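# Park the bike in the floor rack, kickstand raised

## Task

Get the bike into the floor rack with one of its wheels seated in the slot, pushed in near the slot's closed end, and its kickstand raised completely. When you finish, the bike must be at rest and touching only the rack: no wall, furniture or loose item may be in contact with it. The rack is loose and can slide. The robot must not topple over or finish the job leaning.

## Robot and tools

Robot: a Hello Robot Stretch 3, a two-wheeled base with one telescoping arm. The arm rides a vertical lift on the mast and reaches out to the robot's right, so reaching forward means driving the base. The base is 0.33 m long and 0.34 m wide, with a rounded back. It spins about the point midway between its drive wheels, 0.05 m behind its front edge. With the arm in and the wrist folded, a spin sweeps a circle of radius 0.28 m. An unfolded, level gripper pokes out past that circle.

Frames (all metres): the base frame has its origin on the floor between the drive wheels, with x ahead, y to the left and z up. The odometry frame is the base frame as it was when the scene began. hand_pose is the fingertip pinch point, given in the base frame. Headings and turns are in radians, positive to the left.

move: one action per call. Use base, joints or both, plus optional speeds, pace or contact_limits; or send servos alone.
- base: a dict holding exactly one key, as an offset from where the base last reported itself. translate_m is a straight drive in metres, -3 to 3, positive forward. rotate_rad is a turn on the spot, -6.4 to 6.4, positive left. The base cannot move sideways.
- joints: one dict for the single arm, with absolute targets by name. lift_m is 0 to 1.1 m. arm_m is extension, 0 to 0.52 m. wrist_yaw_rad is -1.345 to 4.42; 0 points along the arm and positive swings toward the front. wrist_pitch_rad is -1.57 to 0.451; 0 is level and negative tips the fingers down. wrist_roll_rad is -2.911 to 2.918. gripper_m is -0.089 to 0.179; larger is wider, and the tip gap is about 0.007 to 0.025 less than the value. head_pan_rad is -3.953 to 1.73; 0 faces forward and -1.57 faces along the arm. head_tilt_rad is -1.53 to 0.419; negative looks down.
- pace: "default" or "max". speeds: a top speed per key, at most the max speed. Default/max: translate 0.12/0.30 m/s, rotate 0.76/1.90 rad/s, lift 0.11/0.15 m/s, arm 0.14/0.40 m/s. The base is capped at 0.10 m/s and 0.63 rad/s unless lift_m < 0.30, arm_m < 0.03 and wrist_yaw_rad > 2.54.
- contact_limits: a motor_effort percentage (1 to 100) at which a motion halts. It applies only to arm_m, translate_m, rotate_rad, and lift_m as {"down": n, "up": n}. Put each limit in the same action as its own command. The base has no contact stop unless you give one.
- servos: "reboot" revives servos that have switched off.
- cameras: a list from head_camera, nav_camera, wrist_camera or all; [] means none.
- blocking: false returns within about half a second while motion continues.
A motion you leave out may still be pushing toward its earlier target. Unknown keys make the call invalid, and out-of-range values get it refused. A refusal or an unplanned stop cancels the remaining move, wait and finished_scene calls in that reply.

wait(seconds 0 to 10, cameras) only observes. stop(cameras) brakes all your running motions. zoom_image(camera, region [x0,y0,x1,y1] in pixels, at most 504x504) enlarges the latest image. read_manual gives licence texts. finished_scene(scene = the current scene number) ends the scene for good, so call it only once the bike is parked and settled.

Results: base_status and joint_status show done, moving, off_target (came to rest short and may still push), contact_stop (that joint goes slack), time_out or torque_fault. on_its_own lists things the robot did without being told. motor_effort is in percent, positive toward higher joint values, with the peak in brackets; positive wheel effort pushes forward. lidar_m gives 12 distances in 30-degree sectors, starting dead ahead and going counter-clockwise, taken at a height of 0.17 m; "-" means nothing seen, or something closer than 0.15 m. wrist_depth_mm and head_depth_mm are 7x7 grids of depth in millimetres. base_odometry counts wheel turns, so slipping shows up as travel. If turned_by_wheels and turned_by_imu disagree by more than 0.15, trust the IMU. base_tilt is in degrees, forward and right positive, with an error of about 4. The head_camera picture arrives rotated: turn it a quarter clockwise. The nav_camera picture needs a quarter counter-clockwise.

Cautions: before folding the wrist (yaw to 3.0) or unfolding it, put lift_m between 0.32 and 0.95, pitch at -0.4 and roll near 0. With yaw below -0.4, keep pitch at -0.5 or lower. The wrist and head have no contact stop and will fault if they press too long. Pushing on something rigid with the gripper above about 0.45 m, or driving while hooked onto something, can tip the robot; if base_tilt shows a lean, back off. Lower the lift with a gentle "down" limit. Move the bike and the loose rack gently, never let the bike fall, and don't release it while it is still moving.

Each tool is called after ">>>" as a command line: name --argument value for each argument, lists and objects as JSON in quotes; but a table of rows of numbers goes row by row, as --pt "numbers of a row", without its own name.

## Session

>>> move

Scene clock: 0.00 s.
base_odometry: x=+0.000 y=+0.000 heading=+0.000
turned_by_wheels: +0.000
turned_by_imu: +0.000
base_tilt: forward=-0.8 right=+0.5
lidar_m: 2.79 1.12 2.56 1.80 1.71 1.00 0.71 0.67 0.69 0.91 2.03 2.09
head_depth_mm: 2196 2316 2322 2373 2418 2434 1935 / 2146 2561 2623 2649 2709 2629 1963 / 2135 2870 2933 3051 3040 2823 1969 / 2120 3192 3367 3464 3536 2851 2008 / 2100 3367 3957 - - 2883 2020 / 2069 3349 - - - 2885 2023 / 2064 3262 - - - 2924 2029
base_status: not commanded
joint_positions: lift_m=+0.431 arm_m=+0.003 wrist_yaw_rad=+3.120 wrist_pitch_rad=-0.416 wrist_roll_rad=+0.000 gripper_m=+0.037 head_pan_rad=+0.000 head_tilt_rad=-0.003
joint_status: not commanded
measured_speeds: all 0
motor_effort: left_wheel=+0.5 right_wheel=+1.1 lift_m=+28.8 arm_m=-0.9 wrist_yaw_rad=+0.4 wrist_pitch_rad=+2.4 wrist_roll_rad=-0.5 gripper_m=-0.2 head_pan_rad=+0.7 head_tilt_rad=+3.1
hand_pose: x=-0.0164 y=+0.0769 z=+0.4442 quat_wxyz=(+0.154, +0.693, +0.139, +0.691) (m; base frame)
wrist_depth_mm: - - 143 - - - - / - - 153 - - - - / - - 171 - - - - / - - 188 984 952 960 970 / 788 834 204 757 786 786 786 / 684 687 130 632 130 668 662 / 593 589 554 566 572 580 579
pictures: head_camera (sideways), nav_camera (sideways), wrist_camera

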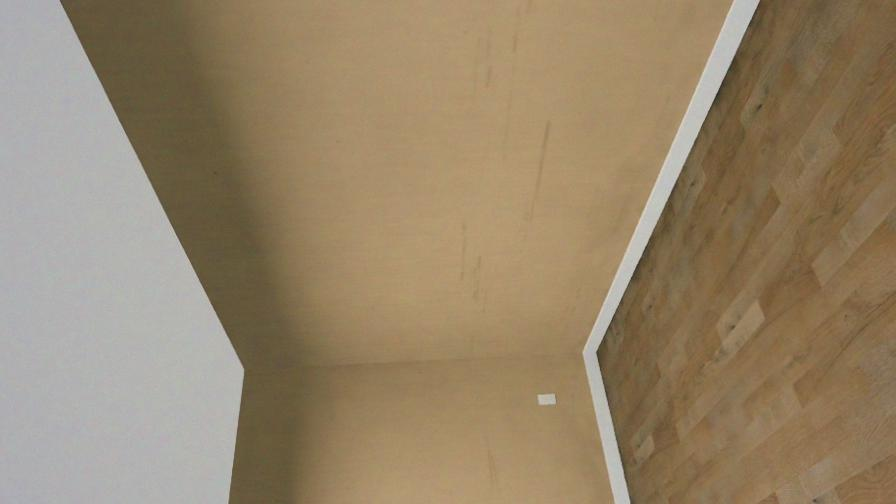

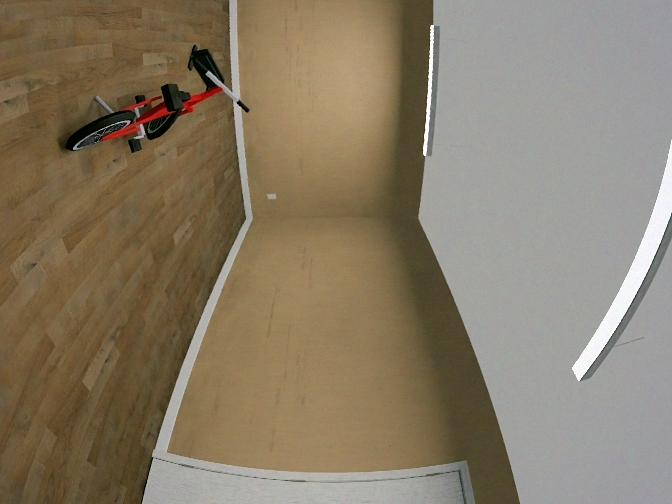

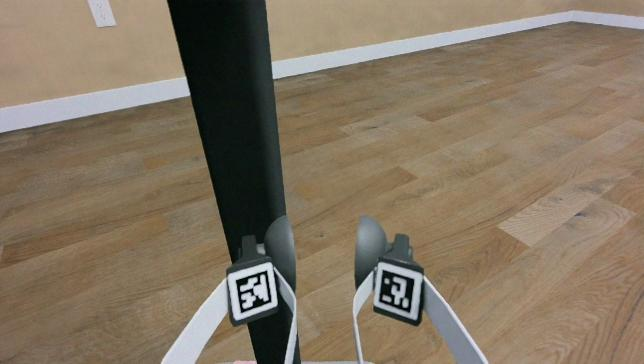

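>>> move --joints '{"head_pan_rad": -1.0, "head_tilt_rad": -0.5}' --cameras '["head_camera","nav_camera"]'

>>> move --joints '{"head_pan_rad": -2.5, "head_tilt_rad": -0.4}' --cameras '["nav_camera"]'

Scene clock: 5.13 s.
move: done
base_odometry: x=+0.000 y=+0.000 heading=+0.000
turned_by_wheels: +0.000
turned_by_imu: -0.001
base_tilt: forward=-0.8 right=+0.5
lidar_m: 2.79 1.12 2.56 1.80 1.72 1.00 0.71 0.67 0.69 0.91 2.03 2.09
head_depth_mm: 1472 1530 1585 1620 1661 1491 1235 / 1760 1909 2093 2183 1843 1491 1247 / 1754 1931 2150 2324 1850 1490 1247 / 1723 1913 2107 2311 1851 1493 1248 / 1706 1865 2079 2278 1868 1504 1252 / 1695 1854 2053 2279 1861 1497 1248 / 1670 1837 2036 2243 1854 1506 1247
base_status: not commanded
joint_positions: lift_m=+0.431 arm_m=+0.003 wrist_yaw_rad=+3.120 wrist_pitch_rad=-0.416 wrist_roll_rad=+0.000 gripper_m=+0.037 head_pan_rad=-1.028 head_tilt_rad=-0.502
joint_status: all done
measured_speeds: all 0
motor_effort: left_wheel=+1.2(1.4) right_wheel=+0.7(1.9) lift_m=+28.3(29.5) arm_m=-3.0(4.6) wrist_yaw_rad=+0.4(0.8) wrist_pitch_rad=+2.3(2.6) wrist_roll_rad=-0.2(0.5) gripper_m=-0.1(1.7) head_pan_rad=+1.8(4.5) head_tilt_rad=-2.7(4.7)
hand_pose: x=-0.0164 y=+0.0769 z=+0.4442 quat_wxyz=(+0.154, +0.693, +0.139, +0.691) (m; base frame)
wrist_depth_mm: - - 142 - - - - / - - 154 - - - - / - - 171 - - - - / - - 187 972 970 958 955 / 816 798 204 787 798 805 801 / 686 682 130 633 131 663 662 / 582 605 560 567 561 580 583
pictures: head_camera (sideways), nav_camera (sideways)
camera_calibration:
head_camera: T_world_to_cam=[[-0.220534, 0.460919, -0.859604, 1.14857], [0.884851, 0.46533, 0.022498, -0.0349023], [0.410369, -0.75566, -0.510466, 0.617101], [0, 0, 0, 1]] pos_world=[0.0309429, -0.0468374, 1.30311]
nav_camera: T_world_to_cam=[[0.234649, -0.394888, 0.888259, -1.11324], [-0.853932, -0.520353, -0.00574942, 0.0629621], [0.464478, -0.757163, -0.459308, 0.557324], [0, 0, 0, 1]] pos_world=[0.0561204, 0.0151436, 1.24519]

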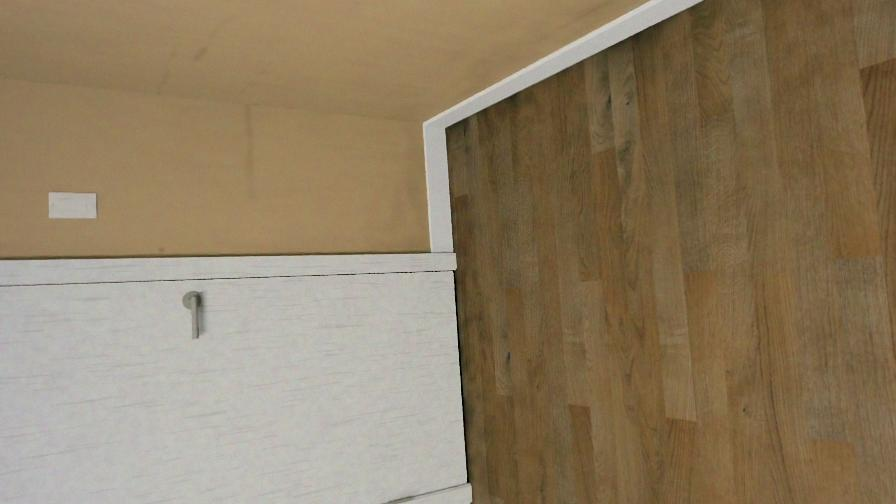

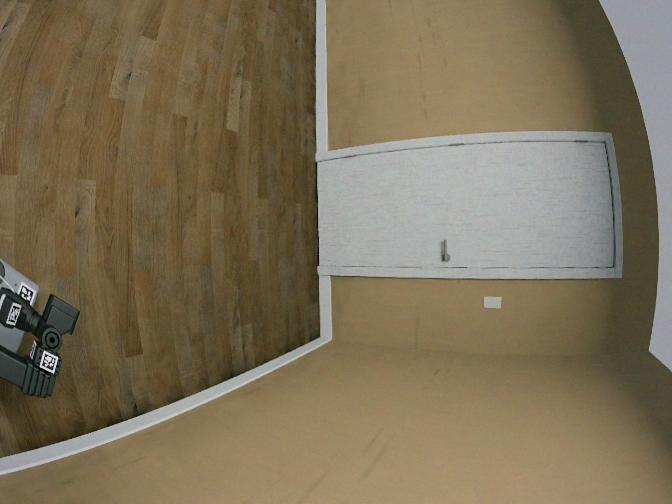

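Scene clock: 7.47 s.
move: done
base_odometry: x=+0.000 y=+0.000 heading=+0.000
turned_by_wheels: +0.000
turned_by_imu: +0.000
base_tilt: forward=-0.8 right=+0.5
lidar_m: 2.79 1.12 2.55 1.80 1.72 1.00 0.71 0.67 0.69 0.91 2.04 2.09
head_depth_mm: 542 588 642 705 785 886 1014 / 542 588 643 706 786 881 1013 / 540 587 639 705 782 879 1010 / 539 585 640 704 782 880 1005 / 540 584 640 700 781 881 1004 / 539 584 637 701 777 873 1005 / 538 582 637 698 781 873 1001
base_status: not commanded
joint_positions: lift_m=+0.431 arm_m=+0.003 wrist_yaw_rad=+3.120 wrist_pitch_rad=-0.416 wrist_roll_rad=+0.000 gripper_m=+0.037 head_pan_rad=-2.509 head_tilt_rad=-0.401
joint_status: all done
measured_speeds: translate_m=+0.000 rotate_rad=+0.000 lift_m=+0.000 arm_m=+0.000 wrist_yaw_rad=+0.000 wrist_pitch_rad=+0.000 wrist_roll_rad=+0.000 head_pan_rad=+0.024 head_tilt_rad=+0.000
motor_effort: left_wheel=+0.1(2.1) right_wheel=+1.4(1.8) lift_m=+27.7(29.4) arm_m=-6.0(6.5) wrist_yaw_rad=+0.3(0.9) wrist_pitch_rad=+2.4(2.6) wrist_roll_rad=-0.2(0.5) gripper_m=-0.3(1.5) head_pan_rad=+2.6(5.0) head_tilt_rad=+3.5(6.7)
hand_pose: x=-0.0164 y=+0.0769 z=+0.4442 quat_wxyz=(+0.154, +0.693, +0.139, +0.691) (m; base frame)
wrist_depth_mm: - - 142 - - - - / - - 154 - - - - / - - 171 - - - - / - - 187 983 964 985 952 / 798 799 204 765 799 783 797 / 681 689 130 646 130 661 666 / 591 611 555 571 566 579 580
pictures: nav_camera (sideways)
camera_calibration:
nav_camera: T_world_to_cam=[[-0.298306, -0.214892, 0.929965, -1.16441], [-0.595226, 0.803541, -0.00525321, 0.0607336], [-0.746136, -0.555107, -0.367611, 0.445412], [0, 0, 0, 1]] pos_world=[0.0211385, -0.0517723, 1.24692]

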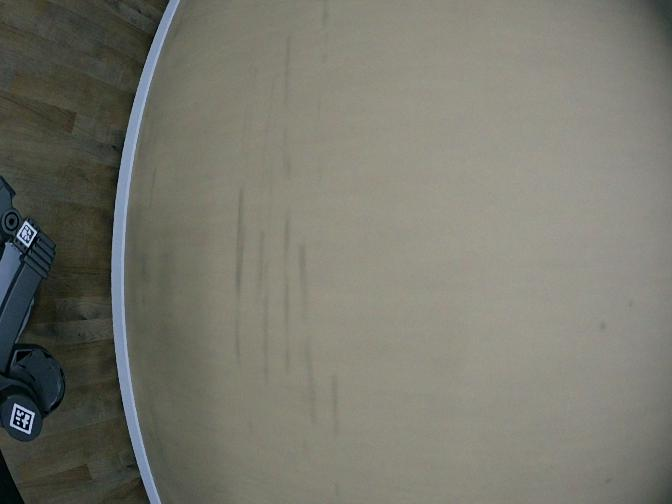

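>>> move --joints '{"head_pan_rad": 0.7, "head_tilt_rad": -0.5}' --cameras '["head_camera","nav_camera"]'

>>> move --joints '{"head_pan_rad": 1.7, "head_tilt_rad": -0.4}' --cameras '["head_camera","nav_camera"]'

Scene clock: 15.17 s.
move: done
base_odometry: x=+0.000 y=+0.000 heading=+0.000
turned_by_wheels: +0.000
turned_by_imu: -0.001
base_tilt: forward=-0.8 right=+0.5
lidar_m: 2.79 1.12 2.56 1.80 1.72 1.00 0.71 0.67 0.69 0.91 2.04 2.10
head_depth_mm: 3435 3806 3519 2432 1838 1486 1241 / 3422 3827 3560 2302 1839 1491 1243 / 3469 3802 3299 1950 1677 1498 1247 / 3461 3872 3563 2429 1845 1494 1247 / 3588 3869 3540 2398 1853 1496 1253 / 3547 3925 3544 2427 1875 1497 1255 / 3552 3934 3633 2466 1862 1504 1251
base_status: not commanded
joint_positions: lift_m=+0.431 arm_m=+0.003 wrist_yaw_rad=+3.120 wrist_pitch_rad=-0.416 wrist_roll_rad=+0.000 gripper_m=+0.037 head_pan_rad=+0.710 head_tilt_rad=-0.500
joint_status: all done
measured_speeds: translate_m=+0.000 rotate_rad=+0.000 lift_m=+0.000 arm_m=+0.000 wrist_yaw_rad=+0.000 wrist_pitch_rad=+0.000 wrist_roll_rad=+0.000 head_pan_rad=-0.024 head_tilt_rad=+0.000
motor_effort: left_wheel=+0.9(1.7) right_wheel=+0.8(1.9) lift_m=+27.5(28.3) arm_m=-10.2(10.8) wrist_yaw_rad=+0.4(1.1) wrist_pitch_rad=+2.3(2.6) wrist_roll_rad=-0.2(0.6) gripper_m=+0.3(2.1) head_pan_rad=-2.3(6.4) head_tilt_rad=-3.1(6.2)
hand_pose: x=-0.0164 y=+0.0769 z=+0.4442 quat_wxyz=(+0.154, +0.693, +0.139, +0.691) (m; base frame)
wrist_depth_mm: - - 142 - - - - / - - 153 - - - - / - - 171 - - - - / - - 187 945 967 976 957 / 813 806 204 777 788 774 786 / 673 680 130 634 131 666 662 / 591 599 557 566 567 578 578
pictures: head_camera (sideways), nav_camera (sideways)
camera_calibration:
head_camera: T_world_to_cam=[[-0.416581, -0.293045, -0.860573, 1.15099], [-0.605979, 0.795161, 0.0225674, -0.0258708], [0.67768, 0.53089, -0.508828, 0.61341], [0, 0, 0, 1]] pos_world=[0.048108, 0.0322112, 1.30322]
nav_camera: T_world_to_cam=[[0.349069, 0.29589, 0.889157, -1.11508], [0.655087, -0.755531, -0.00575429, 0.0537946], [0.670083, 0.584484, -0.457567, 0.553786], [0, 0, 0, 1]] pos_world=[-0.017082, 0.0469063, 1.24518]

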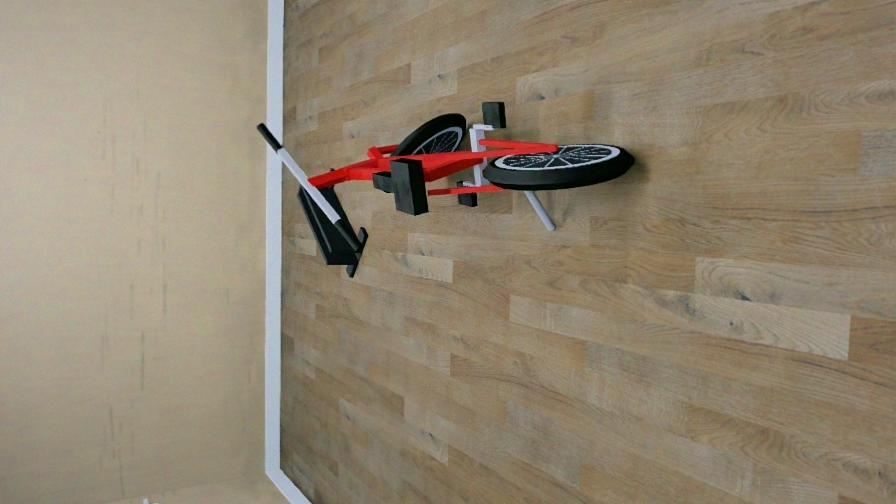

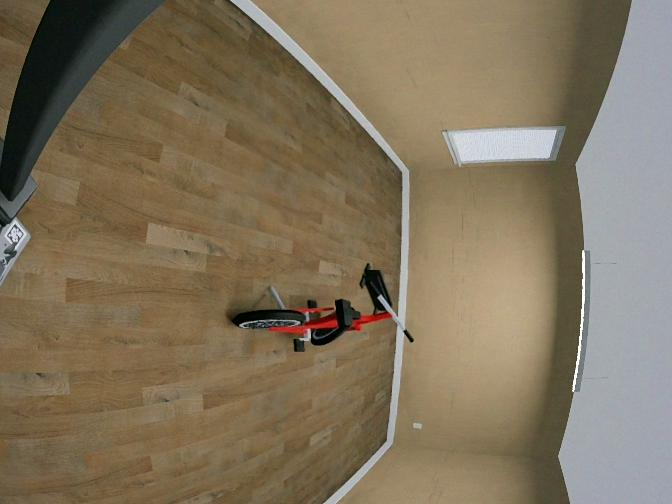

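Scene clock: 16.23 s.
move: done
base_odometry: x=+0.000 y=+0.000 heading=+0.000
turned_by_wheels: +0.000
turned_by_imu: +0.000
base_tilt: forward=-0.8 right=+0.5
lidar_m: 2.78 1.12 2.56 1.80 1.72 1.00 0.71 0.67 0.69 0.91 2.03 2.09
head_depth_mm: 1922 2109 2340 2557 2062 1607 1315 / 1813 1975 2166 2451 2082 1607 1323 / 1718 1863 2048 2258 2074 1627 1329 / 1625 1765 1925 2112 2092 1615 1320 / 1547 1672 1823 1982 2075 1624 1323 / 1476 1591 1711 1875 2003 1640 1365 / 1410 1512 1627 1792 1902 - -
base_status: not commanded
joint_positions: lift_m=+0.431 arm_m=+0.003 wrist_yaw_rad=+3.120 wrist_pitch_rad=-0.416 wrist_roll_rad=+0.000 gripper_m=+0.037 head_pan_rad=+1.729 head_tilt_rad=-0.404
joint_status: all done
measured_speeds: all 0
motor_effort: left_wheel=+0.9(1.3) right_wheel=+0.7(1.6) lift_m=+26.5(27.8) arm_m=-10.7(11.8) wrist_yaw_rad=+0.6(0.7) wrist_pitch_rad=+2.5(2.5) wrist_roll_rad=-0.2(0.5) gripper_m=-0.4(1.9) head_pan_rad=-1.9(5.3) head_tilt_rad=+4.7(5.6)
hand_pose: x=-0.0164 y=+0.0769 z=+0.4442 quat_wxyz=(+0.154, +0.693, +0.139, +0.691) (m; base frame)
wrist_depth_mm: - - 142 - - - - / - - 154 - - - - / - - 171 - - - - / - - 187 996 956 967 946 / 810 793 205 766 776 789 789 / 688 675 130 628 130 652 666 / 594 606 555 566 559 577 576
pictures: head_camera (sideways), nav_camera (sideways)
camera_calibration:
head_camera: T_world_to_cam=[[0.0180772, -0.42447, -0.905262, 1.20663], [-0.99438, -0.102092, 0.0280134, -0.030591], [-0.104311, 0.899668, -0.42393, 0.507665], [0, 0, 0, 1]] pos_world=[0.000723644, 0.0523225, 1.30838]
nav_camera: T_world_to_cam=[[-0.0554637, 0.366079, 0.92893, -1.16451], [0.986641, 0.162823, -0.00525703, 0.0511365], [-0.153176, 0.916229, -0.370219, 0.445156], [0, 0, 0, 1]] pos_world=[-0.0468542, 0.0101112, 1.24682]

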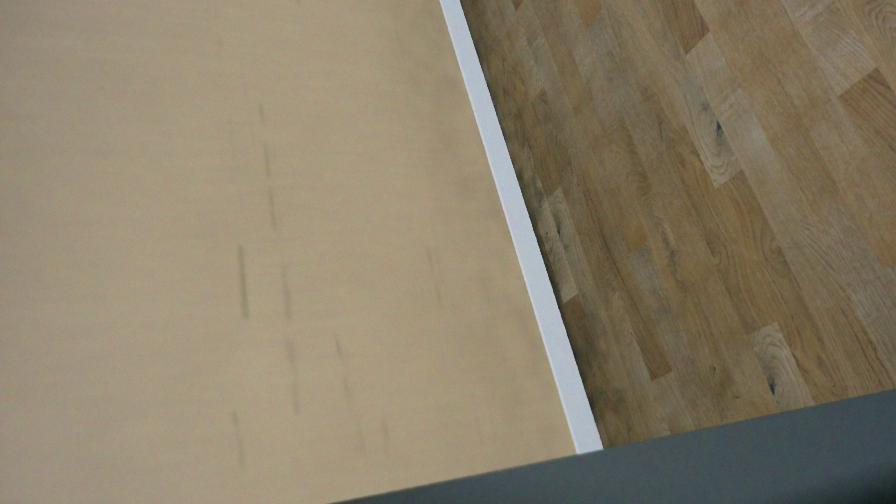

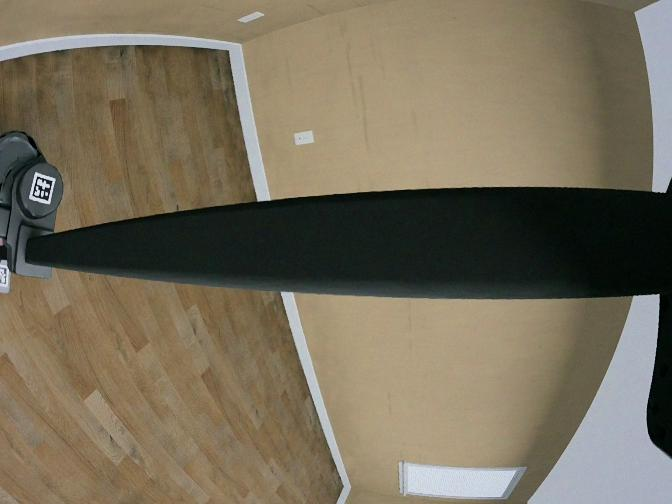

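>>> move --joints '{"head_pan_rad": -3.7, "head_tilt_rad": -0.6}' --cameras '["nav_camera"]'

>>> move --joints '{"head_pan_rad": 0.2, "head_tilt_rad": -0.8}' --cameras '["nav_camera"]'

>>> move --joints '{"head_pan_rad": -1.8, "head_tilt_rad": -0.8}' --cameras '["nav_camera"]'

Scene clock: 31.23 s.
move: done
base_odometry: x=+0.000 y=+0.000 heading=+0.000
turned_by_wheels: +0.000
turned_by_imu: -0.001
base_tilt: forward=-0.8 right=+0.5
lidar_m: 2.78 1.12 2.55 1.80 1.72 1.00 0.71 0.67 0.69 0.91 2.03 2.09
head_depth_mm: 1383 1553 1716 1954 - - - / 1437 1602 1805 1962 1679 1429 - / 1490 1659 1877 2043 1666 1387 1188 / 1524 1711 1923 2029 1684 1401 1189 / 1295 1422 1561 1731 1674 1392 1194 / 1079 1156 1250 1360 1484 1401 1186 / 918 974 1037 1115 1203 1286 1192
base_status: not commanded
joint_positions: lift_m=+0.431 arm_m=+0.003 wrist_yaw_rad=+3.120 wrist_pitch_rad=-0.416 wrist_roll_rad=+0.000 gripper_m=+0.037 head_pan_rad=-3.710 head_tilt_rad=-0.600
joint_status: all done
measured_speeds: translate_m=+0.000 rotate_rad=+0.000 lift_m=+0.000 arm_m=+0.000 wrist_yaw_rad=+0.000 wrist_pitch_rad=+0.000 wrist_roll_rad=+0.000 head_pan_rad=+0.024 head_tilt_rad=+0.000
motor_effort: left_wheel=+0.9(1.6) right_wheel=+1.4(2.3) lift_m=+25.9(27.4) arm_m=-13.0(13.2) wrist_yaw_rad=+0.3(1.0) wrist_pitch_rad=+2.4(2.5) wrist_roll_rad=-0.3(0.8) gripper_m=+0.2(2.1) head_pan_rad=+3.0(6.4) head_tilt_rad=-4.0(7.5)
hand_pose: x=-0.0164 y=+0.0769 z=+0.4442 quat_wxyz=(+0.154, +0.693, +0.139, +0.691) (m; base frame)
wrist_depth_mm: - - 143 - - - - / - - 153 - - - - / - - 171 - - - - / - - 186 991 972 958 957 / 806 803 205 761 806 814 782 / 678 681 130 640 130 668 658 / 588 603 554 570 556 581 571
pictures: nav_camera (sideways)
camera_calibration:
nav_camera: T_world_to_cam=[[-0.457269, 0.295249, 0.838888, -1.0446], [0.534443, 0.845182, -0.00614444, 0.0549697], [-0.710827, 0.445529, -0.544269, 0.675028], [0, 0, 0, 1]] pos_world=[-0.027211, -0.0387882, 1.24403]

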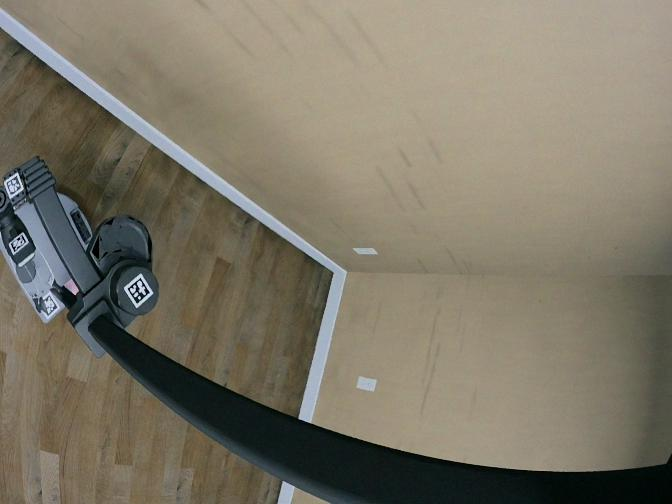

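Scene clock: 34.57 s.
move: done
base_odometry: x=+0.000 y=+0.000 heading=+0.000
turned_by_wheels: +0.000
turned_by_imu: -0.001
base_tilt: forward=-0.8 right=+0.5
lidar_m: 2.78 1.12 2.55 1.80 1.72 1.00 0.71 0.67 0.69 0.91 2.04 2.09
head_depth_mm: 2651 2567 2046 1681 1450 1258 1119 / 2981 2546 2031 1686 1430 1261 1125 / 3288 2566 2022 1683 1439 1260 1115 / 3407 2540 2030 1684 1436 1265 1113 / 3400 2545 2017 1686 1441 1261 1118 / 3409 2544 1969 1643 1444 1261 1120 / 3354 2069 1738 1690 1446 1257 1110
base_status: not commanded
joint_positions: lift_m=+0.431 arm_m=+0.003 wrist_yaw_rad=+3.120 wrist_pitch_rad=-0.416 wrist_roll_rad=+0.000 gripper_m=+0.037 head_pan_rad=+0.210 head_tilt_rad=-0.804
joint_status: all done
measured_speeds: translate_m=+0.000 rotate_rad=+0.000 lift_m=+0.000 arm_m=+0.000 wrist_yaw_rad=+0.000 wrist_pitch_rad=+0.000 wrist_roll_rad=+0.000 head_pan_rad=-0.024 head_tilt_rad=+0.000
motor_effort: left_wheel=+0.7(1.5) right_wheel=+1.2(1.8) lift_m=+25.9(26.9) arm_m=-11.9(13.2) wrist_yaw_rad=+0.6(1.1) wrist_pitch_rad=+2.3(2.5) wrist_roll_rad=-0.1(0.5) gripper_m=+0.9(1.8) head_pan_rad=-3.2(6.0) head_tilt_rad=+0.9(6.1)
hand_pose: x=-0.0164 y=+0.0769 z=+0.4442 quat_wxyz=(+0.154, +0.693, +0.139, +0.691) (m; base frame)
wrist_depth_mm: - - 143 - - - - / - - 153 - - - - / - - 171 - - - - / - - 187 944 977 946 978 / 803 809 204 777 800 789 786 / 677 681 130 634 130 659 655 / 591 602 559 561 568 573 579
pictures: nav_camera (sideways)
camera_calibration:
nav_camera: T_world_to_cam=[[0.68833, 0.143435, 0.711075, -0.885024], [0.210848, -0.977494, -0.00692778, 0.0579885], [0.694079, 0.154697, -0.703082, 0.873073], [0, 0, 0, 1]] pos_world=[-0.0090192, 0.0485647, 1.24356]

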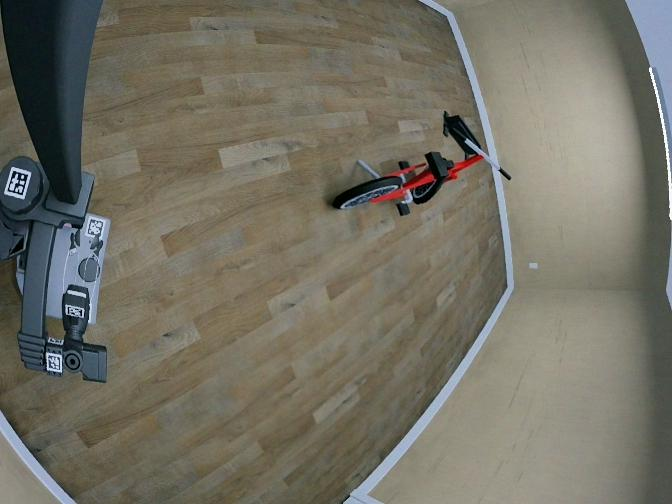

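Scene clock: 37.07 s.
move: done
base_odometry: x=+0.000 y=+0.000 heading=+0.000
turned_by_wheels: +0.000
turned_by_imu: +0.000
base_tilt: forward=-0.8 right=+0.6
lidar_m: 2.78 1.12 2.56 1.80 1.72 1.00 0.71 0.67 0.69 0.91 2.03 2.09
head_depth_mm: 598 675 768 893 1059 1219 1122 / 640 729 838 989 1209 1266 1121 / 689 794 931 1118 1358 1260 547 / 748 872 1026 1266 1420 1265 568 / 819 960 1160 1480 1444 1260 593 / 898 1072 1343 1602 1445 1261 1119 / 997 1221 1569 1681 1445 1253 1119
base_status: not commanded
joint_positions: lift_m=+0.431 arm_m=+0.003 wrist_yaw_rad=+3.120 wrist_pitch_rad=-0.416 wrist_roll_rad=+0.000 gripper_m=+0.037 head_pan_rad=-1.810 head_tilt_rad=-0.800
joint_status: all done
measured_speeds: translate_m=+0.000 rotate_rad=+0.000 lift_m=+0.000 arm_m=+0.000 wrist_yaw_rad=+0.000 wrist_pitch_rad=+0.000 wrist_roll_rad=+0.000 head_pan_rad=+0.024 head_tilt_rad=+0.000
motor_effort: left_wheel=+1.2(1.8) right_wheel=+1.2(1.8) lift_m=+25.2(26.3) arm_m=-11.5(13.1) wrist_yaw_rad=+0.3(1.1) wrist_pitch_rad=+2.4(2.5) wrist_roll_rad=+0.0(0.6) gripper_m=-0.3(1.8) head_pan_rad=+3.1(5.8) head_tilt_rad=+1.5(4.1)
hand_pose: x=-0.0164 y=+0.0769 z=+0.4442 quat_wxyz=(+0.154, +0.693, +0.139, +0.691) (m; base frame)
wrist_depth_mm: - - 143 - - - - / - - 153 - - - - / - - 171 - - - - / - - 186 959 995 956 948 / 804 812 205 775 789 776 786 / 683 680 130 630 130 681 672 / 591 592 556 574 559 581 570
pictures: nav_camera (sideways)
camera_calibration:
nav_camera: T_world_to_cam=[[-0.168579, -0.679752, 0.713806, -0.883361], [-0.972239, 0.233889, -0.00688258, 0.0651297], [-0.162273, -0.69515, -0.70031, 0.874702], [0, 0, 0, 1]] pos_world=[0.0563458, -0.00764977, 1.24356]

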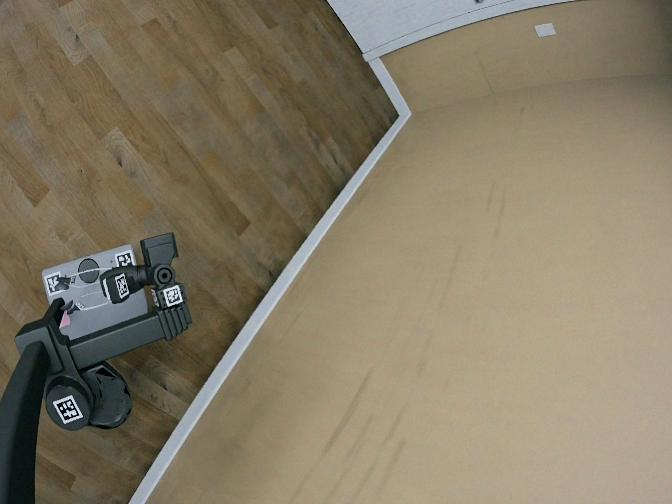

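>>> move --joints '{"head_pan_rad": 0.55, "head_tilt_rad": -0.5}' --cameras '["head_camera"]'

>>> zoom_image --camera "head_camera" --region '[230, 40, 660, 380]'

Scene clock: 45.60 s.
move: done
base_odometry: x=+0.000 y=+0.000 heading=+0.000
turned_by_wheels: +0.000
turned_by_imu: -0.001
base_tilt: forward=-0.9 right=+0.5
lidar_m: 2.78 1.12 2.56 1.80 1.72 1.00 0.71 0.67 0.69 0.91 2.03 2.09
head_depth_mm: 3633 3955 3545 2443 1859 1487 1247 / 3588 3868 3633 2446 1861 1498 1252 / 3577 3878 3548 2449 1863 1499 1252 / 3500 3785 3383 1933 1689 1496 1247 / 3486 3819 3272 2488 1867 1507 1250 / 3446 3734 3610 2476 1865 1509 1259 / 3447 3697 3690 2471 1866 1504 1256
base_status: not commanded
joint_positions: lift_m=+0.431 arm_m=+0.003 wrist_yaw_rad=+3.120 wrist_pitch_rad=-0.416 wrist_roll_rad=+0.000 gripper_m=+0.037 head_pan_rad=+0.560 head_tilt_rad=-0.494
joint_status: all done
measured_speeds: translate_m=+0.000 rotate_rad=+0.000 lift_m=+0.000 arm_m=+0.000 wrist_yaw_rad=+0.000 wrist_pitch_rad=+0.000 wrist_roll_rad=+0.000 head_pan_rad=-0.024 head_tilt_rad=+0.000
motor_effort: left_wheel=+0.6(1.7) right_wheel=+1.5(1.8) lift_m=+25.0(25.9) arm_m=-12.0(12.6) wrist_yaw_rad=+0.7(0.8) wrist_pitch_rad=+2.3(2.5) wrist_roll_rad=-0.3(0.7) gripper_m=-0.9(1.6) head_pan_rad=-2.3(6.5) head_tilt_rad=-1.9(4.9)
hand_pose: x=-0.0164 y=+0.0769 z=+0.4442 quat_wxyz=(+0.154, +0.693, +0.139, +0.691) (m; base frame)
wrist_depth_mm: - - 142 - - - - / - - 154 - - - - / - - 171 - - - - / - - 188 973 989 978 954 / 785 818 204 779 803 804 760 / 686 685 130 639 130 661 668 / 586 601 551 560 574 576 571
pictures: head_camera (sideways)
camera_calibration:
head_camera: T_world_to_cam=[[-0.451766, -0.225057, -0.863283, 1.15469], [-0.480425, 0.876738, 0.0228474, -0.0269994], [0.751731, 0.425064, -0.504203, 0.606895], [0, 0, 0, 1]] pos_world=[0.052455, 0.0255721, 1.30344]

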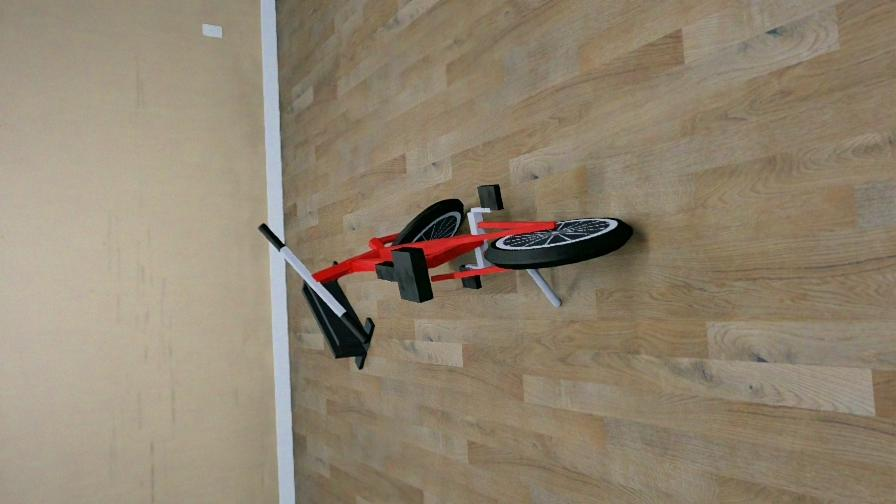

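Scaled by 1.172 from the camera's 896x504 image, which has a finer 1280x720 frame.

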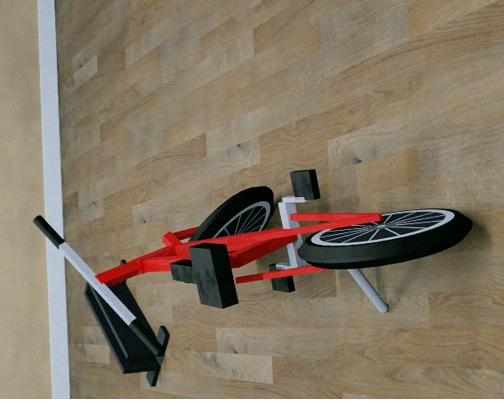

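>>> move --base '{"rotate_rad": 0.95}' --joints '{"lift_m": 0.28, "head_pan_rad": -0.3, "head_tilt_rad": -0.4}' --pace "max" --cameras '[]'

>>> move --base '{"translate_m": 1.5}' --joints '{"head_pan_rad": -0.6, "head_tilt_rad": -0.5}' --pace "max" --cameras '["head_camera", "nav_camera"]'

Scene clock: 77.27 s.
move: done
base_odometry: x=+0.000 y=+0.000 heading=+0.950
turned_by_wheels: +0.950
turned_by_imu: +0.961
base_tilt: forward=-0.8 right=+0.5
lidar_m: 2.87 1.87 1.71 1.13 0.73 0.67 0.68 0.84 1.71 2.06 2.58 1.12
head_depth_mm: 3498 3721 - 2869 2039 1619 1317 / 3443 3735 - 2881 2079 1619 1327 / 3474 3791 - 2598 1839 1577 1323 / 3455 3780 - 2756 2077 1640 1331 / 3465 3853 - 2939 2093 1626 1339 / 3415 3806 - 2942 2100 1633 1334 / 3511 3759 - 2978 2117 1631 1325
base_status: done
joint_positions: lift_m=+0.280 arm_m=+0.003 wrist_yaw_rad=+3.120 wrist_pitch_rad=-0.418 wrist_roll_rad=+0.000 gripper_m=+0.037 head_pan_rad=-0.305 head_tilt_rad=-0.401
joint_status: all done
measured_speeds: all 0
motor_effort: left_wheel=-5.6(16.2) right_wheel=+10.9(14.9) lift_m=+25.7(27.4) arm_m=-11.8(13.2) wrist_yaw_rad=+0.0(0.9) wrist_pitch_rad=+2.8(2.9) wrist_roll_rad=-0.5(0.6) gripper_m=-0.2(2.0) head_pan_rad=+3.3(6.0) head_tilt_rad=+3.6(5.4)
hand_pose: x=-0.0164 y=+0.0766 z=+0.2928 quat_wxyz=(+0.154, +0.693, +0.139, +0.690) (m; base frame)
wrist_depth_mm: - - 143 - - - - / - - 153 - - - - / - - 171 944 909 917 908 / - 703 187 716 723 711 702 / 578 585 205 568 587 581 579 / 508 499 130 289 131 492 486 / 419 268 253 262 265 429 424
pictures: none
No camera images: "cameras" was empty.

Scene clock: 83.67 s.
move: done
base_odometry: x=+0.873 y=+1.220 heading=+0.949
turned_by_wheels: +0.000
turned_by_imu: +0.005
base_tilt: forward=-0.8 right=+0.5
lidar_m: 1.92 1.25 1.15 1.16 1.44 2.06 2.08 2.59 0.64 0.65 0.92 2.71
head_depth_mm: 2599 2890 3125 2422 1836 1404 1243 / 2520 2809 3079 2428 1825 1489 1247 / 2475 2678 2963 2421 1837 1489 1241 / 2395 2627 2929 2223 1863 1488 1246 / 2318 2504 2851 2427 1854 1493 1246 / 2215 2497 2716 2459 1860 1500 1253 / 2210 2402 2640 2459 1875 1499 1251
base_status: done
joint_positions: lift_m=+0.280 arm_m=+0.003 wrist_yaw_rad=+3.120 wrist_pitch_rad=-0.418 wrist_roll_rad=+0.000 gripper_m=+0.037 head_pan_rad=-0.600 head_tilt_rad=-0.500
joint_status: all done
measured_speeds: all 0
motor_effort: left_wheel=-6.4(9.8) right_wheel=+7.0(18.7) lift_m=+30.9(34.1) arm_m=-12.6(13.6) wrist_yaw_rad=+0.4(1.2) wrist_pitch_rad=+2.7(2.9) wrist_roll_rad=-0.1(0.7) gripper_m=-0.8(2.1) head_pan_rad=+2.9(4.5) head_tilt_rad=-2.5(5.3)
hand_pose: x=-0.0164 y=+0.0766 z=+0.2928 quat_wxyz=(+0.154, +0.693, +0.139, +0.690) (m; base frame)
wrist_depth_mm: - - 143 - - - - / - - 153 - - - - / 959 943 172 947 930 904 912 / 714 745 187 717 708 711 716 / 604 599 204 563 581 580 581 / 504 499 130 286 130 489 488 / 424 269 253 260 266 425 421
pictures: head_camera (sideways), nav_camera (sideways)
camera_calibration:
head_camera: T_world_to_cam=[[-0.391242, 0.32705, -0.860214, 1.15031], [0.611596, 0.79085, 0.0225123, -0.0332453], [0.687662, -0.517296, -0.509436, 0.61412], [0, 0, 0, 1]] pos_world=[0.0480734, -0.032234, 1.30311]
nav_camera: T_world_to_cam=[[0.376629, -0.261148, 0.888792, -1.11476], [-0.560679, -0.828013, -0.00569998, 0.0611335], [0.73742, -0.496181, -0.458275, 0.55435], [0, 0, 0, 1]] pos_world=[0.0453397, 0.0345585, 1.24519]

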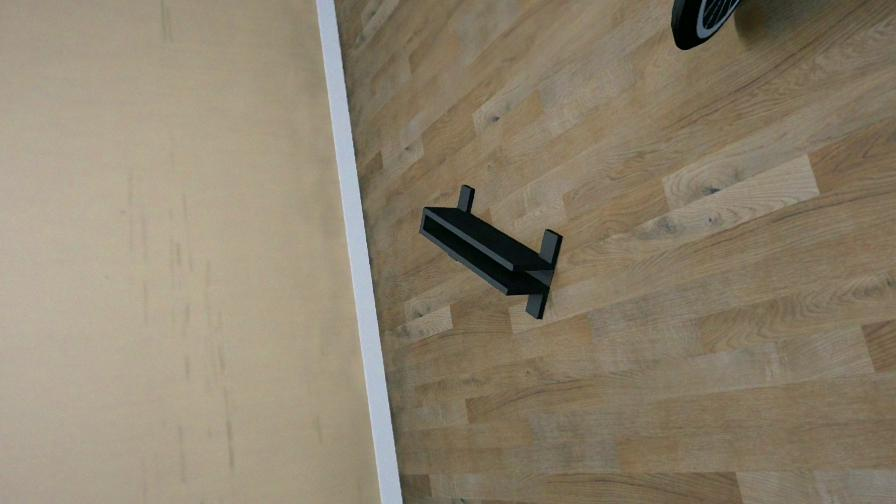

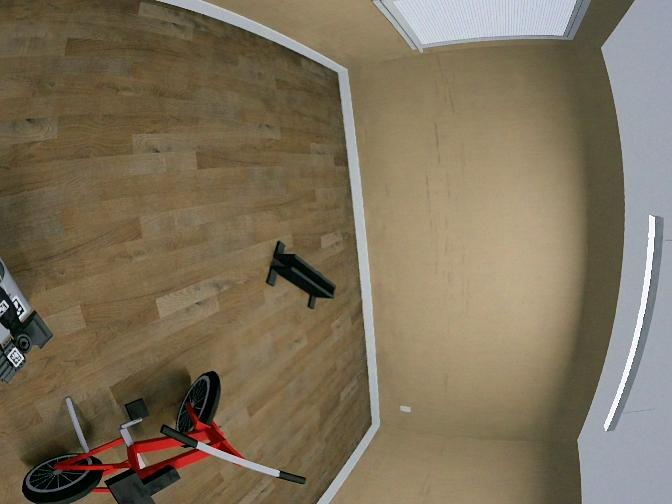

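>>> zoom_image --camera "head_camera" --region '[390, 150, 600, 350]'

>>> move --joints '{"head_pan_rad": -1.2, "head_tilt_rad": -0.65}' --cameras '["head_camera"]'

>>> zoom_image --camera "head_camera" --region '[200, 0, 700, 504]'

Scaled by 2.400 from the camera's 896x504 image, which has a finer 1280x720 frame.

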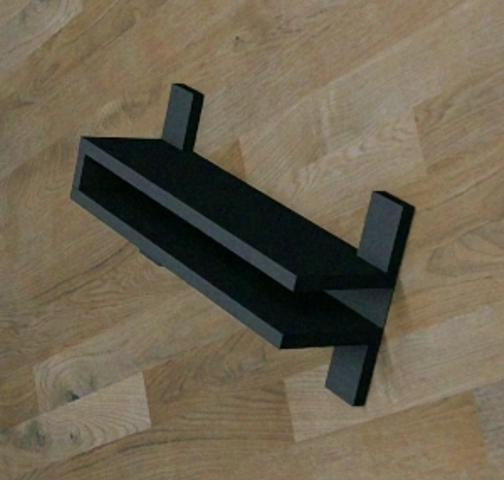

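Scene clock: 89.53 s.
move: done
base_odometry: x=+0.873 y=+1.220 heading=+0.949
turned_by_wheels: +0.000
turned_by_imu: -0.001
base_tilt: forward=-0.8 right=+0.5
lidar_m: 1.91 1.25 1.15 1.16 1.45 2.06 2.08 2.58 0.64 0.65 0.92 2.71
head_depth_mm: 2351 2556 2543 1966 1600 1009 1162 / 2507 2784 2560 1999 1235 1291 1151 / 2676 2993 2558 1930 1198 1321 1162 / 2876 3190 2604 1977 1494 1352 1162 / 3146 3425 2584 1978 1564 1353 1170 / 3040 3256 2545 1992 1604 1347 1166 / 2740 3052 2561 1973 1602 1351 1167
base_status: not commanded
joint_positions: lift_m=+0.280 arm_m=+0.003 wrist_yaw_rad=+3.120 wrist_pitch_rad=-0.418 wrist_roll_rad=+0.000 gripper_m=+0.037 head_pan_rad=-1.214 head_tilt_rad=-0.652
joint_status: all done
measured_speeds: all 0
motor_effort: left_wheel=-6.9(7.5) right_wheel=+7.8(8.5) lift_m=+23.9(25.9) arm_m=-12.6(12.9) wrist_yaw_rad=+0.5(0.7) wrist_pitch_rad=+2.7(2.9) wrist_roll_rad=-0.5(0.6) gripper_m=+0.6(1.4) head_pan_rad=-1.4(4.3) head_tilt_rad=-4.3(5.8)
hand_pose: x=-0.0164 y=+0.0766 z=+0.2928 quat_wxyz=(+0.154, +0.693, +0.139, +0.690) (m; base frame)
wrist_depth_mm: - - 143 - - - - / - - 154 - - - - / 951 956 171 924 920 914 901 / 720 723 187 720 708 711 706 / 596 590 204 559 585 582 576 / 503 498 130 286 130 492 489 / 423 266 253 261 265 428 425
pictures: head_camera (sideways)
camera_calibration:
head_camera: T_world_to_cam=[[-0.174421, 0.608753, -0.773949, 1.03658], [0.956577, 0.291169, 0.013441, -0.0235284], [0.233532, -0.737998, -0.633105, 0.777744], [0, 0, 0, 1]] pos_world=[0.0216802, -0.0501978, 1.29497]

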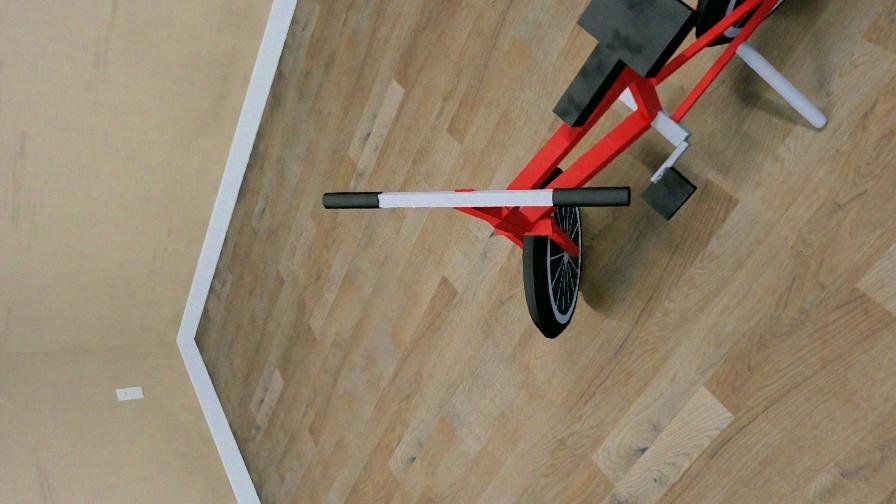

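Scaled by 1.000.

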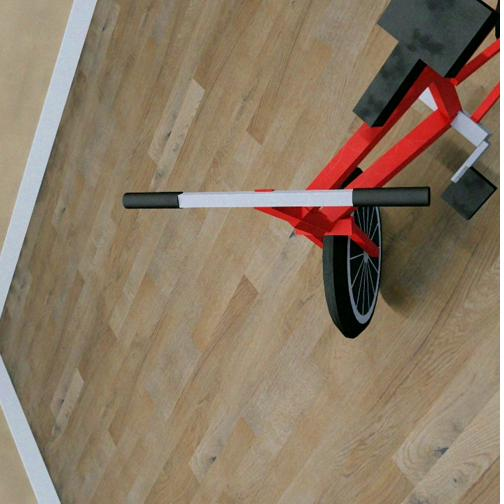

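>>> move --base '{"translate_m": -1.13}' --pace "max" --cameras '[]'

>>> move --base '{"rotate_rad": -1.18}' --joints '{"head_pan_rad": 0.7, "head_tilt_rad": -0.5}' --pace "max" --cameras '["nav_camera"]'

>>> move --base '{"translate_m": 1.4}' --pace "max" --joints '{"head_pan_rad": 1.0, "head_tilt_rad": -0.6}' --cameras '["head_camera", "nav_camera"]'

Scene clock: 190.60 s.
move: done
base_odometry: x=+0.215 y=+0.301 heading=+0.949
turned_by_wheels: +0.000
turned_by_imu: -0.006
base_tilt: forward=-0.8 right=+0.6
lidar_m: 2.63 1.71 1.57 1.59 1.11 1.01 1.02 1.27 2.17 2.20 2.75 0.81
head_depth_mm: 1968 2181 2359 1979 1611 1351 1168 / 2090 2338 2451 1968 1609 1357 1168 / 2261 2506 2582 1985 1619 1352 1166 / 2433 2734 2552 1976 1613 1356 1170 / 2662 3017 2546 1970 1610 1352 1169 / 2935 3310 2587 1992 1600 1360 1167 / 3210 3479 2580 1996 1614 1326 1169
base_status: done
joint_positions: lift_m=+0.280 arm_m=+0.003 wrist_yaw_rad=+3.120 wrist_pitch_rad=-0.417 wrist_roll_rad=+0.000 gripper_m=+0.037 head_pan_rad=-1.200 head_tilt_rad=-0.650
joint_status: not commanded
measured_speeds: all 0
motor_effort: left_wheel=-5.5(17.2) right_wheel=+7.2(7.7) lift_m=+30.0(30.7) arm_m=-11.5(12.9) wrist_yaw_rad=-0.1(1.1) wrist_pitch_rad=+2.7(2.9) wrist_roll_rad=-0.2(0.7) gripper_m=-0.3(1.9) head_pan_rad=+2.1(3.8) head_tilt_rad=+2.5(3.7)
hand_pose: x=-0.0164 y=+0.0766 z=+0.2928 quat_wxyz=(+0.154, +0.693, +0.139, +0.690) (m; base frame)
wrist_depth_mm: - - 143 - - - - / - - 153 - - - - / 845 930 171 952 919 898 912 / 727 734 187 718 701 713 703 / 594 599 204 557 580 580 587 / 498 505 130 290 130 493 483 / 420 270 254 261 264 427 427
pictures: none
No camera images: "cameras" was empty.

Scene clock: 192.90 s.
move: done
base_odometry: x=+0.215 y=+0.301 heading=-0.231
turned_by_wheels: -1.180
turned_by_imu: -1.195
base_tilt: forward=-0.8 right=+0.5
lidar_m: 2.52 0.81 3.26 1.84 1.58 1.57 1.19 1.02 1.02 1.16 1.99 2.18
head_depth_mm: 3414 3743 3496 2420 1851 1485 1250 / 3367 3702 3511 2445 1840 1493 1242 / 3280 3581 3567 2440 1683 1380 1246 / 3257 3524 3560 1845 1737 1503 1250 / 3175 3451 3570 2359 1857 1489 1255 / 3174 3457 3575 2452 1857 1503 1255 / 3103 3399 3569 2478 1865 1500 1250
base_status: done
joint_positions: lift_m=+0.280 arm_m=+0.003 wrist_yaw_rad=+3.120 wrist_pitch_rad=-0.417 wrist_roll_rad=+0.000 gripper_m=+0.037 head_pan_rad=+0.710 head_tilt_rad=-0.497
joint_status: all done
measured_speeds: translate_m=+0.000 rotate_rad=+0.000 lift_m=+0.000 arm_m=+0.000 wrist_yaw_rad=+0.000 wrist_pitch_rad=+0.000 wrist_roll_rad=+0.000 head_pan_rad=-0.024 head_tilt_rad=+0.000
motor_effort: left_wheel=+6.8(18.9) right_wheel=-9.4(14.0) lift_m=+32.3(32.9) arm_m=-12.1(13.4) wrist_yaw_rad=+0.3(1.0) wrist_pitch_rad=+2.8(2.9) wrist_roll_rad=+0.0(0.6) gripper_m=-0.7(2.0) head_pan_rad=-3.1(5.1) head_tilt_rad=+0.1(4.9)
hand_pose: x=-0.0164 y=+0.0766 z=+0.2928 quat_wxyz=(+0.154, +0.693, +0.139, +0.690) (m; base frame)
wrist_depth_mm: - - 143 - - - - / - - 154 - - - - / 964 931 170 923 898 897 886 / 730 743 187 706 707 719 712 / 601 592 204 565 590 575 575 / 504 502 130 287 130 488 487 / 430 269 251 262 265 426 422
pictures: nav_camera (sideways)
camera_calibration:
nav_camera: T_world_to_cam=[[0.347184, 0.294297, 0.890423, -1.11676], [0.65512, -0.755503, -0.00573309, 0.053778], [0.67103, 0.585324, -0.455099, 0.550612], [0, 0, 0, 1]] pos_world=[-0.0169868, 0.0470022, 1.24528]

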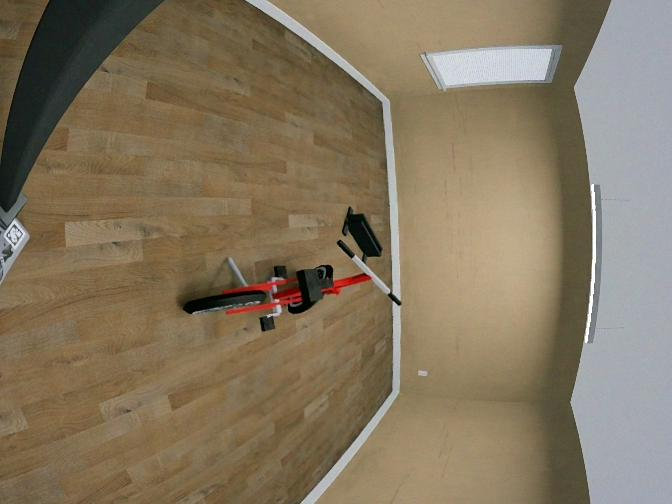

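Scene clock: 198.97 s.
move: done
base_odometry: x=+1.578 y=-0.019 heading=-0.231
turned_by_wheels: +0.000
turned_by_imu: +0.008
base_tilt: forward=-0.9 right=+0.5
lidar_m: 1.38 2.38 2.77 0.76 0.70 0.70 2.31 1.99 2.00 1.37 1.20 1.20
head_depth_mm: 2311 2562 2720 2097 1664 1384 1185 / 2344 2594 2808 2118 1677 1394 1192 / 2353 2644 2793 2091 1680 1392 1191 / 2369 2686 2840 2106 1689 1397 1187 / 2388 2725 2814 2122 1679 1396 1190 / 2452 2765 2797 2099 1683 1405 1196 / 2483 2813 2864 2066 1681 1364 1193
base_status: done
joint_positions: lift_m=+0.280 arm_m=+0.003 wrist_yaw_rad=+3.120 wrist_pitch_rad=-0.417 wrist_roll_rad=+0.000 gripper_m=+0.037 head_pan_rad=+1.000 head_tilt_rad=-0.600
joint_status: all done
measured_speeds: all 0
motor_effort: left_wheel=+2.4(13.9) right_wheel=+1.8(10.1) lift_m=+30.4(33.8) arm_m=-11.6(12.9) wrist_yaw_rad=-0.2(1.1) wrist_pitch_rad=+2.6(2.9) wrist_roll_rad=+0.0(0.8) gripper_m=-0.3(2.2) head_pan_rad=-3.3(5.0) head_tilt_rad=-2.8(5.3)
hand_pose: x=-0.0164 y=+0.0766 z=+0.2928 quat_wxyz=(+0.154, +0.693, +0.139, +0.690) (m; base frame)
wrist_depth_mm: - - 143 - - - - / - 628 154 - - - - / - 638 171 938 948 914 905 / - 681 187 719 707 713 690 / 597 597 204 572 577 591 577 / 502 494 130 288 130 484 491 / 426 268 250 263 265 428 423
pictures: head_camera (sideways), nav_camera (sideways)
camera_calibration:
head_camera: T_world_to_cam=[[-0.360434, -0.470635, -0.805351, 1.0786], [-0.807286, 0.589928, 0.0165546, -0.0167763], [0.467308, 0.656115, -0.592567, 0.723577], [0, 0, 0, 1]] pos_world=[0.0370874, 0.0427738, 1.2977]
nav_camera: T_world_to_cam=[[0.296709, 0.456694, 0.838686, -1.04892], [0.843712, -0.536761, -0.00620132, 0.0532314], [0.447342, 0.709449, -0.54458, 0.668395], [0, 0, 0, 1]] pos_world=[-0.0326908, 0.0334136, 1.24404]

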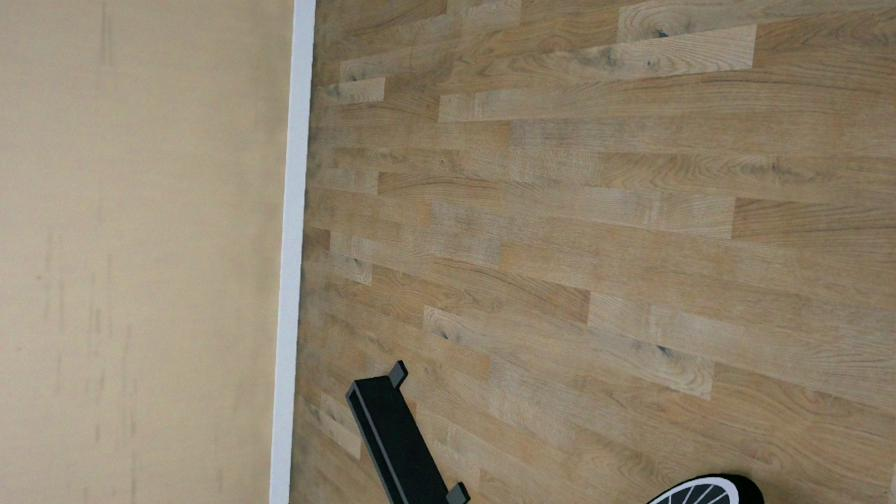

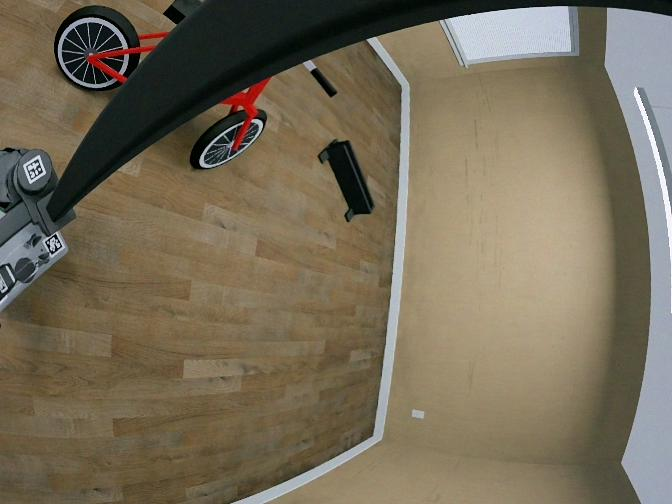

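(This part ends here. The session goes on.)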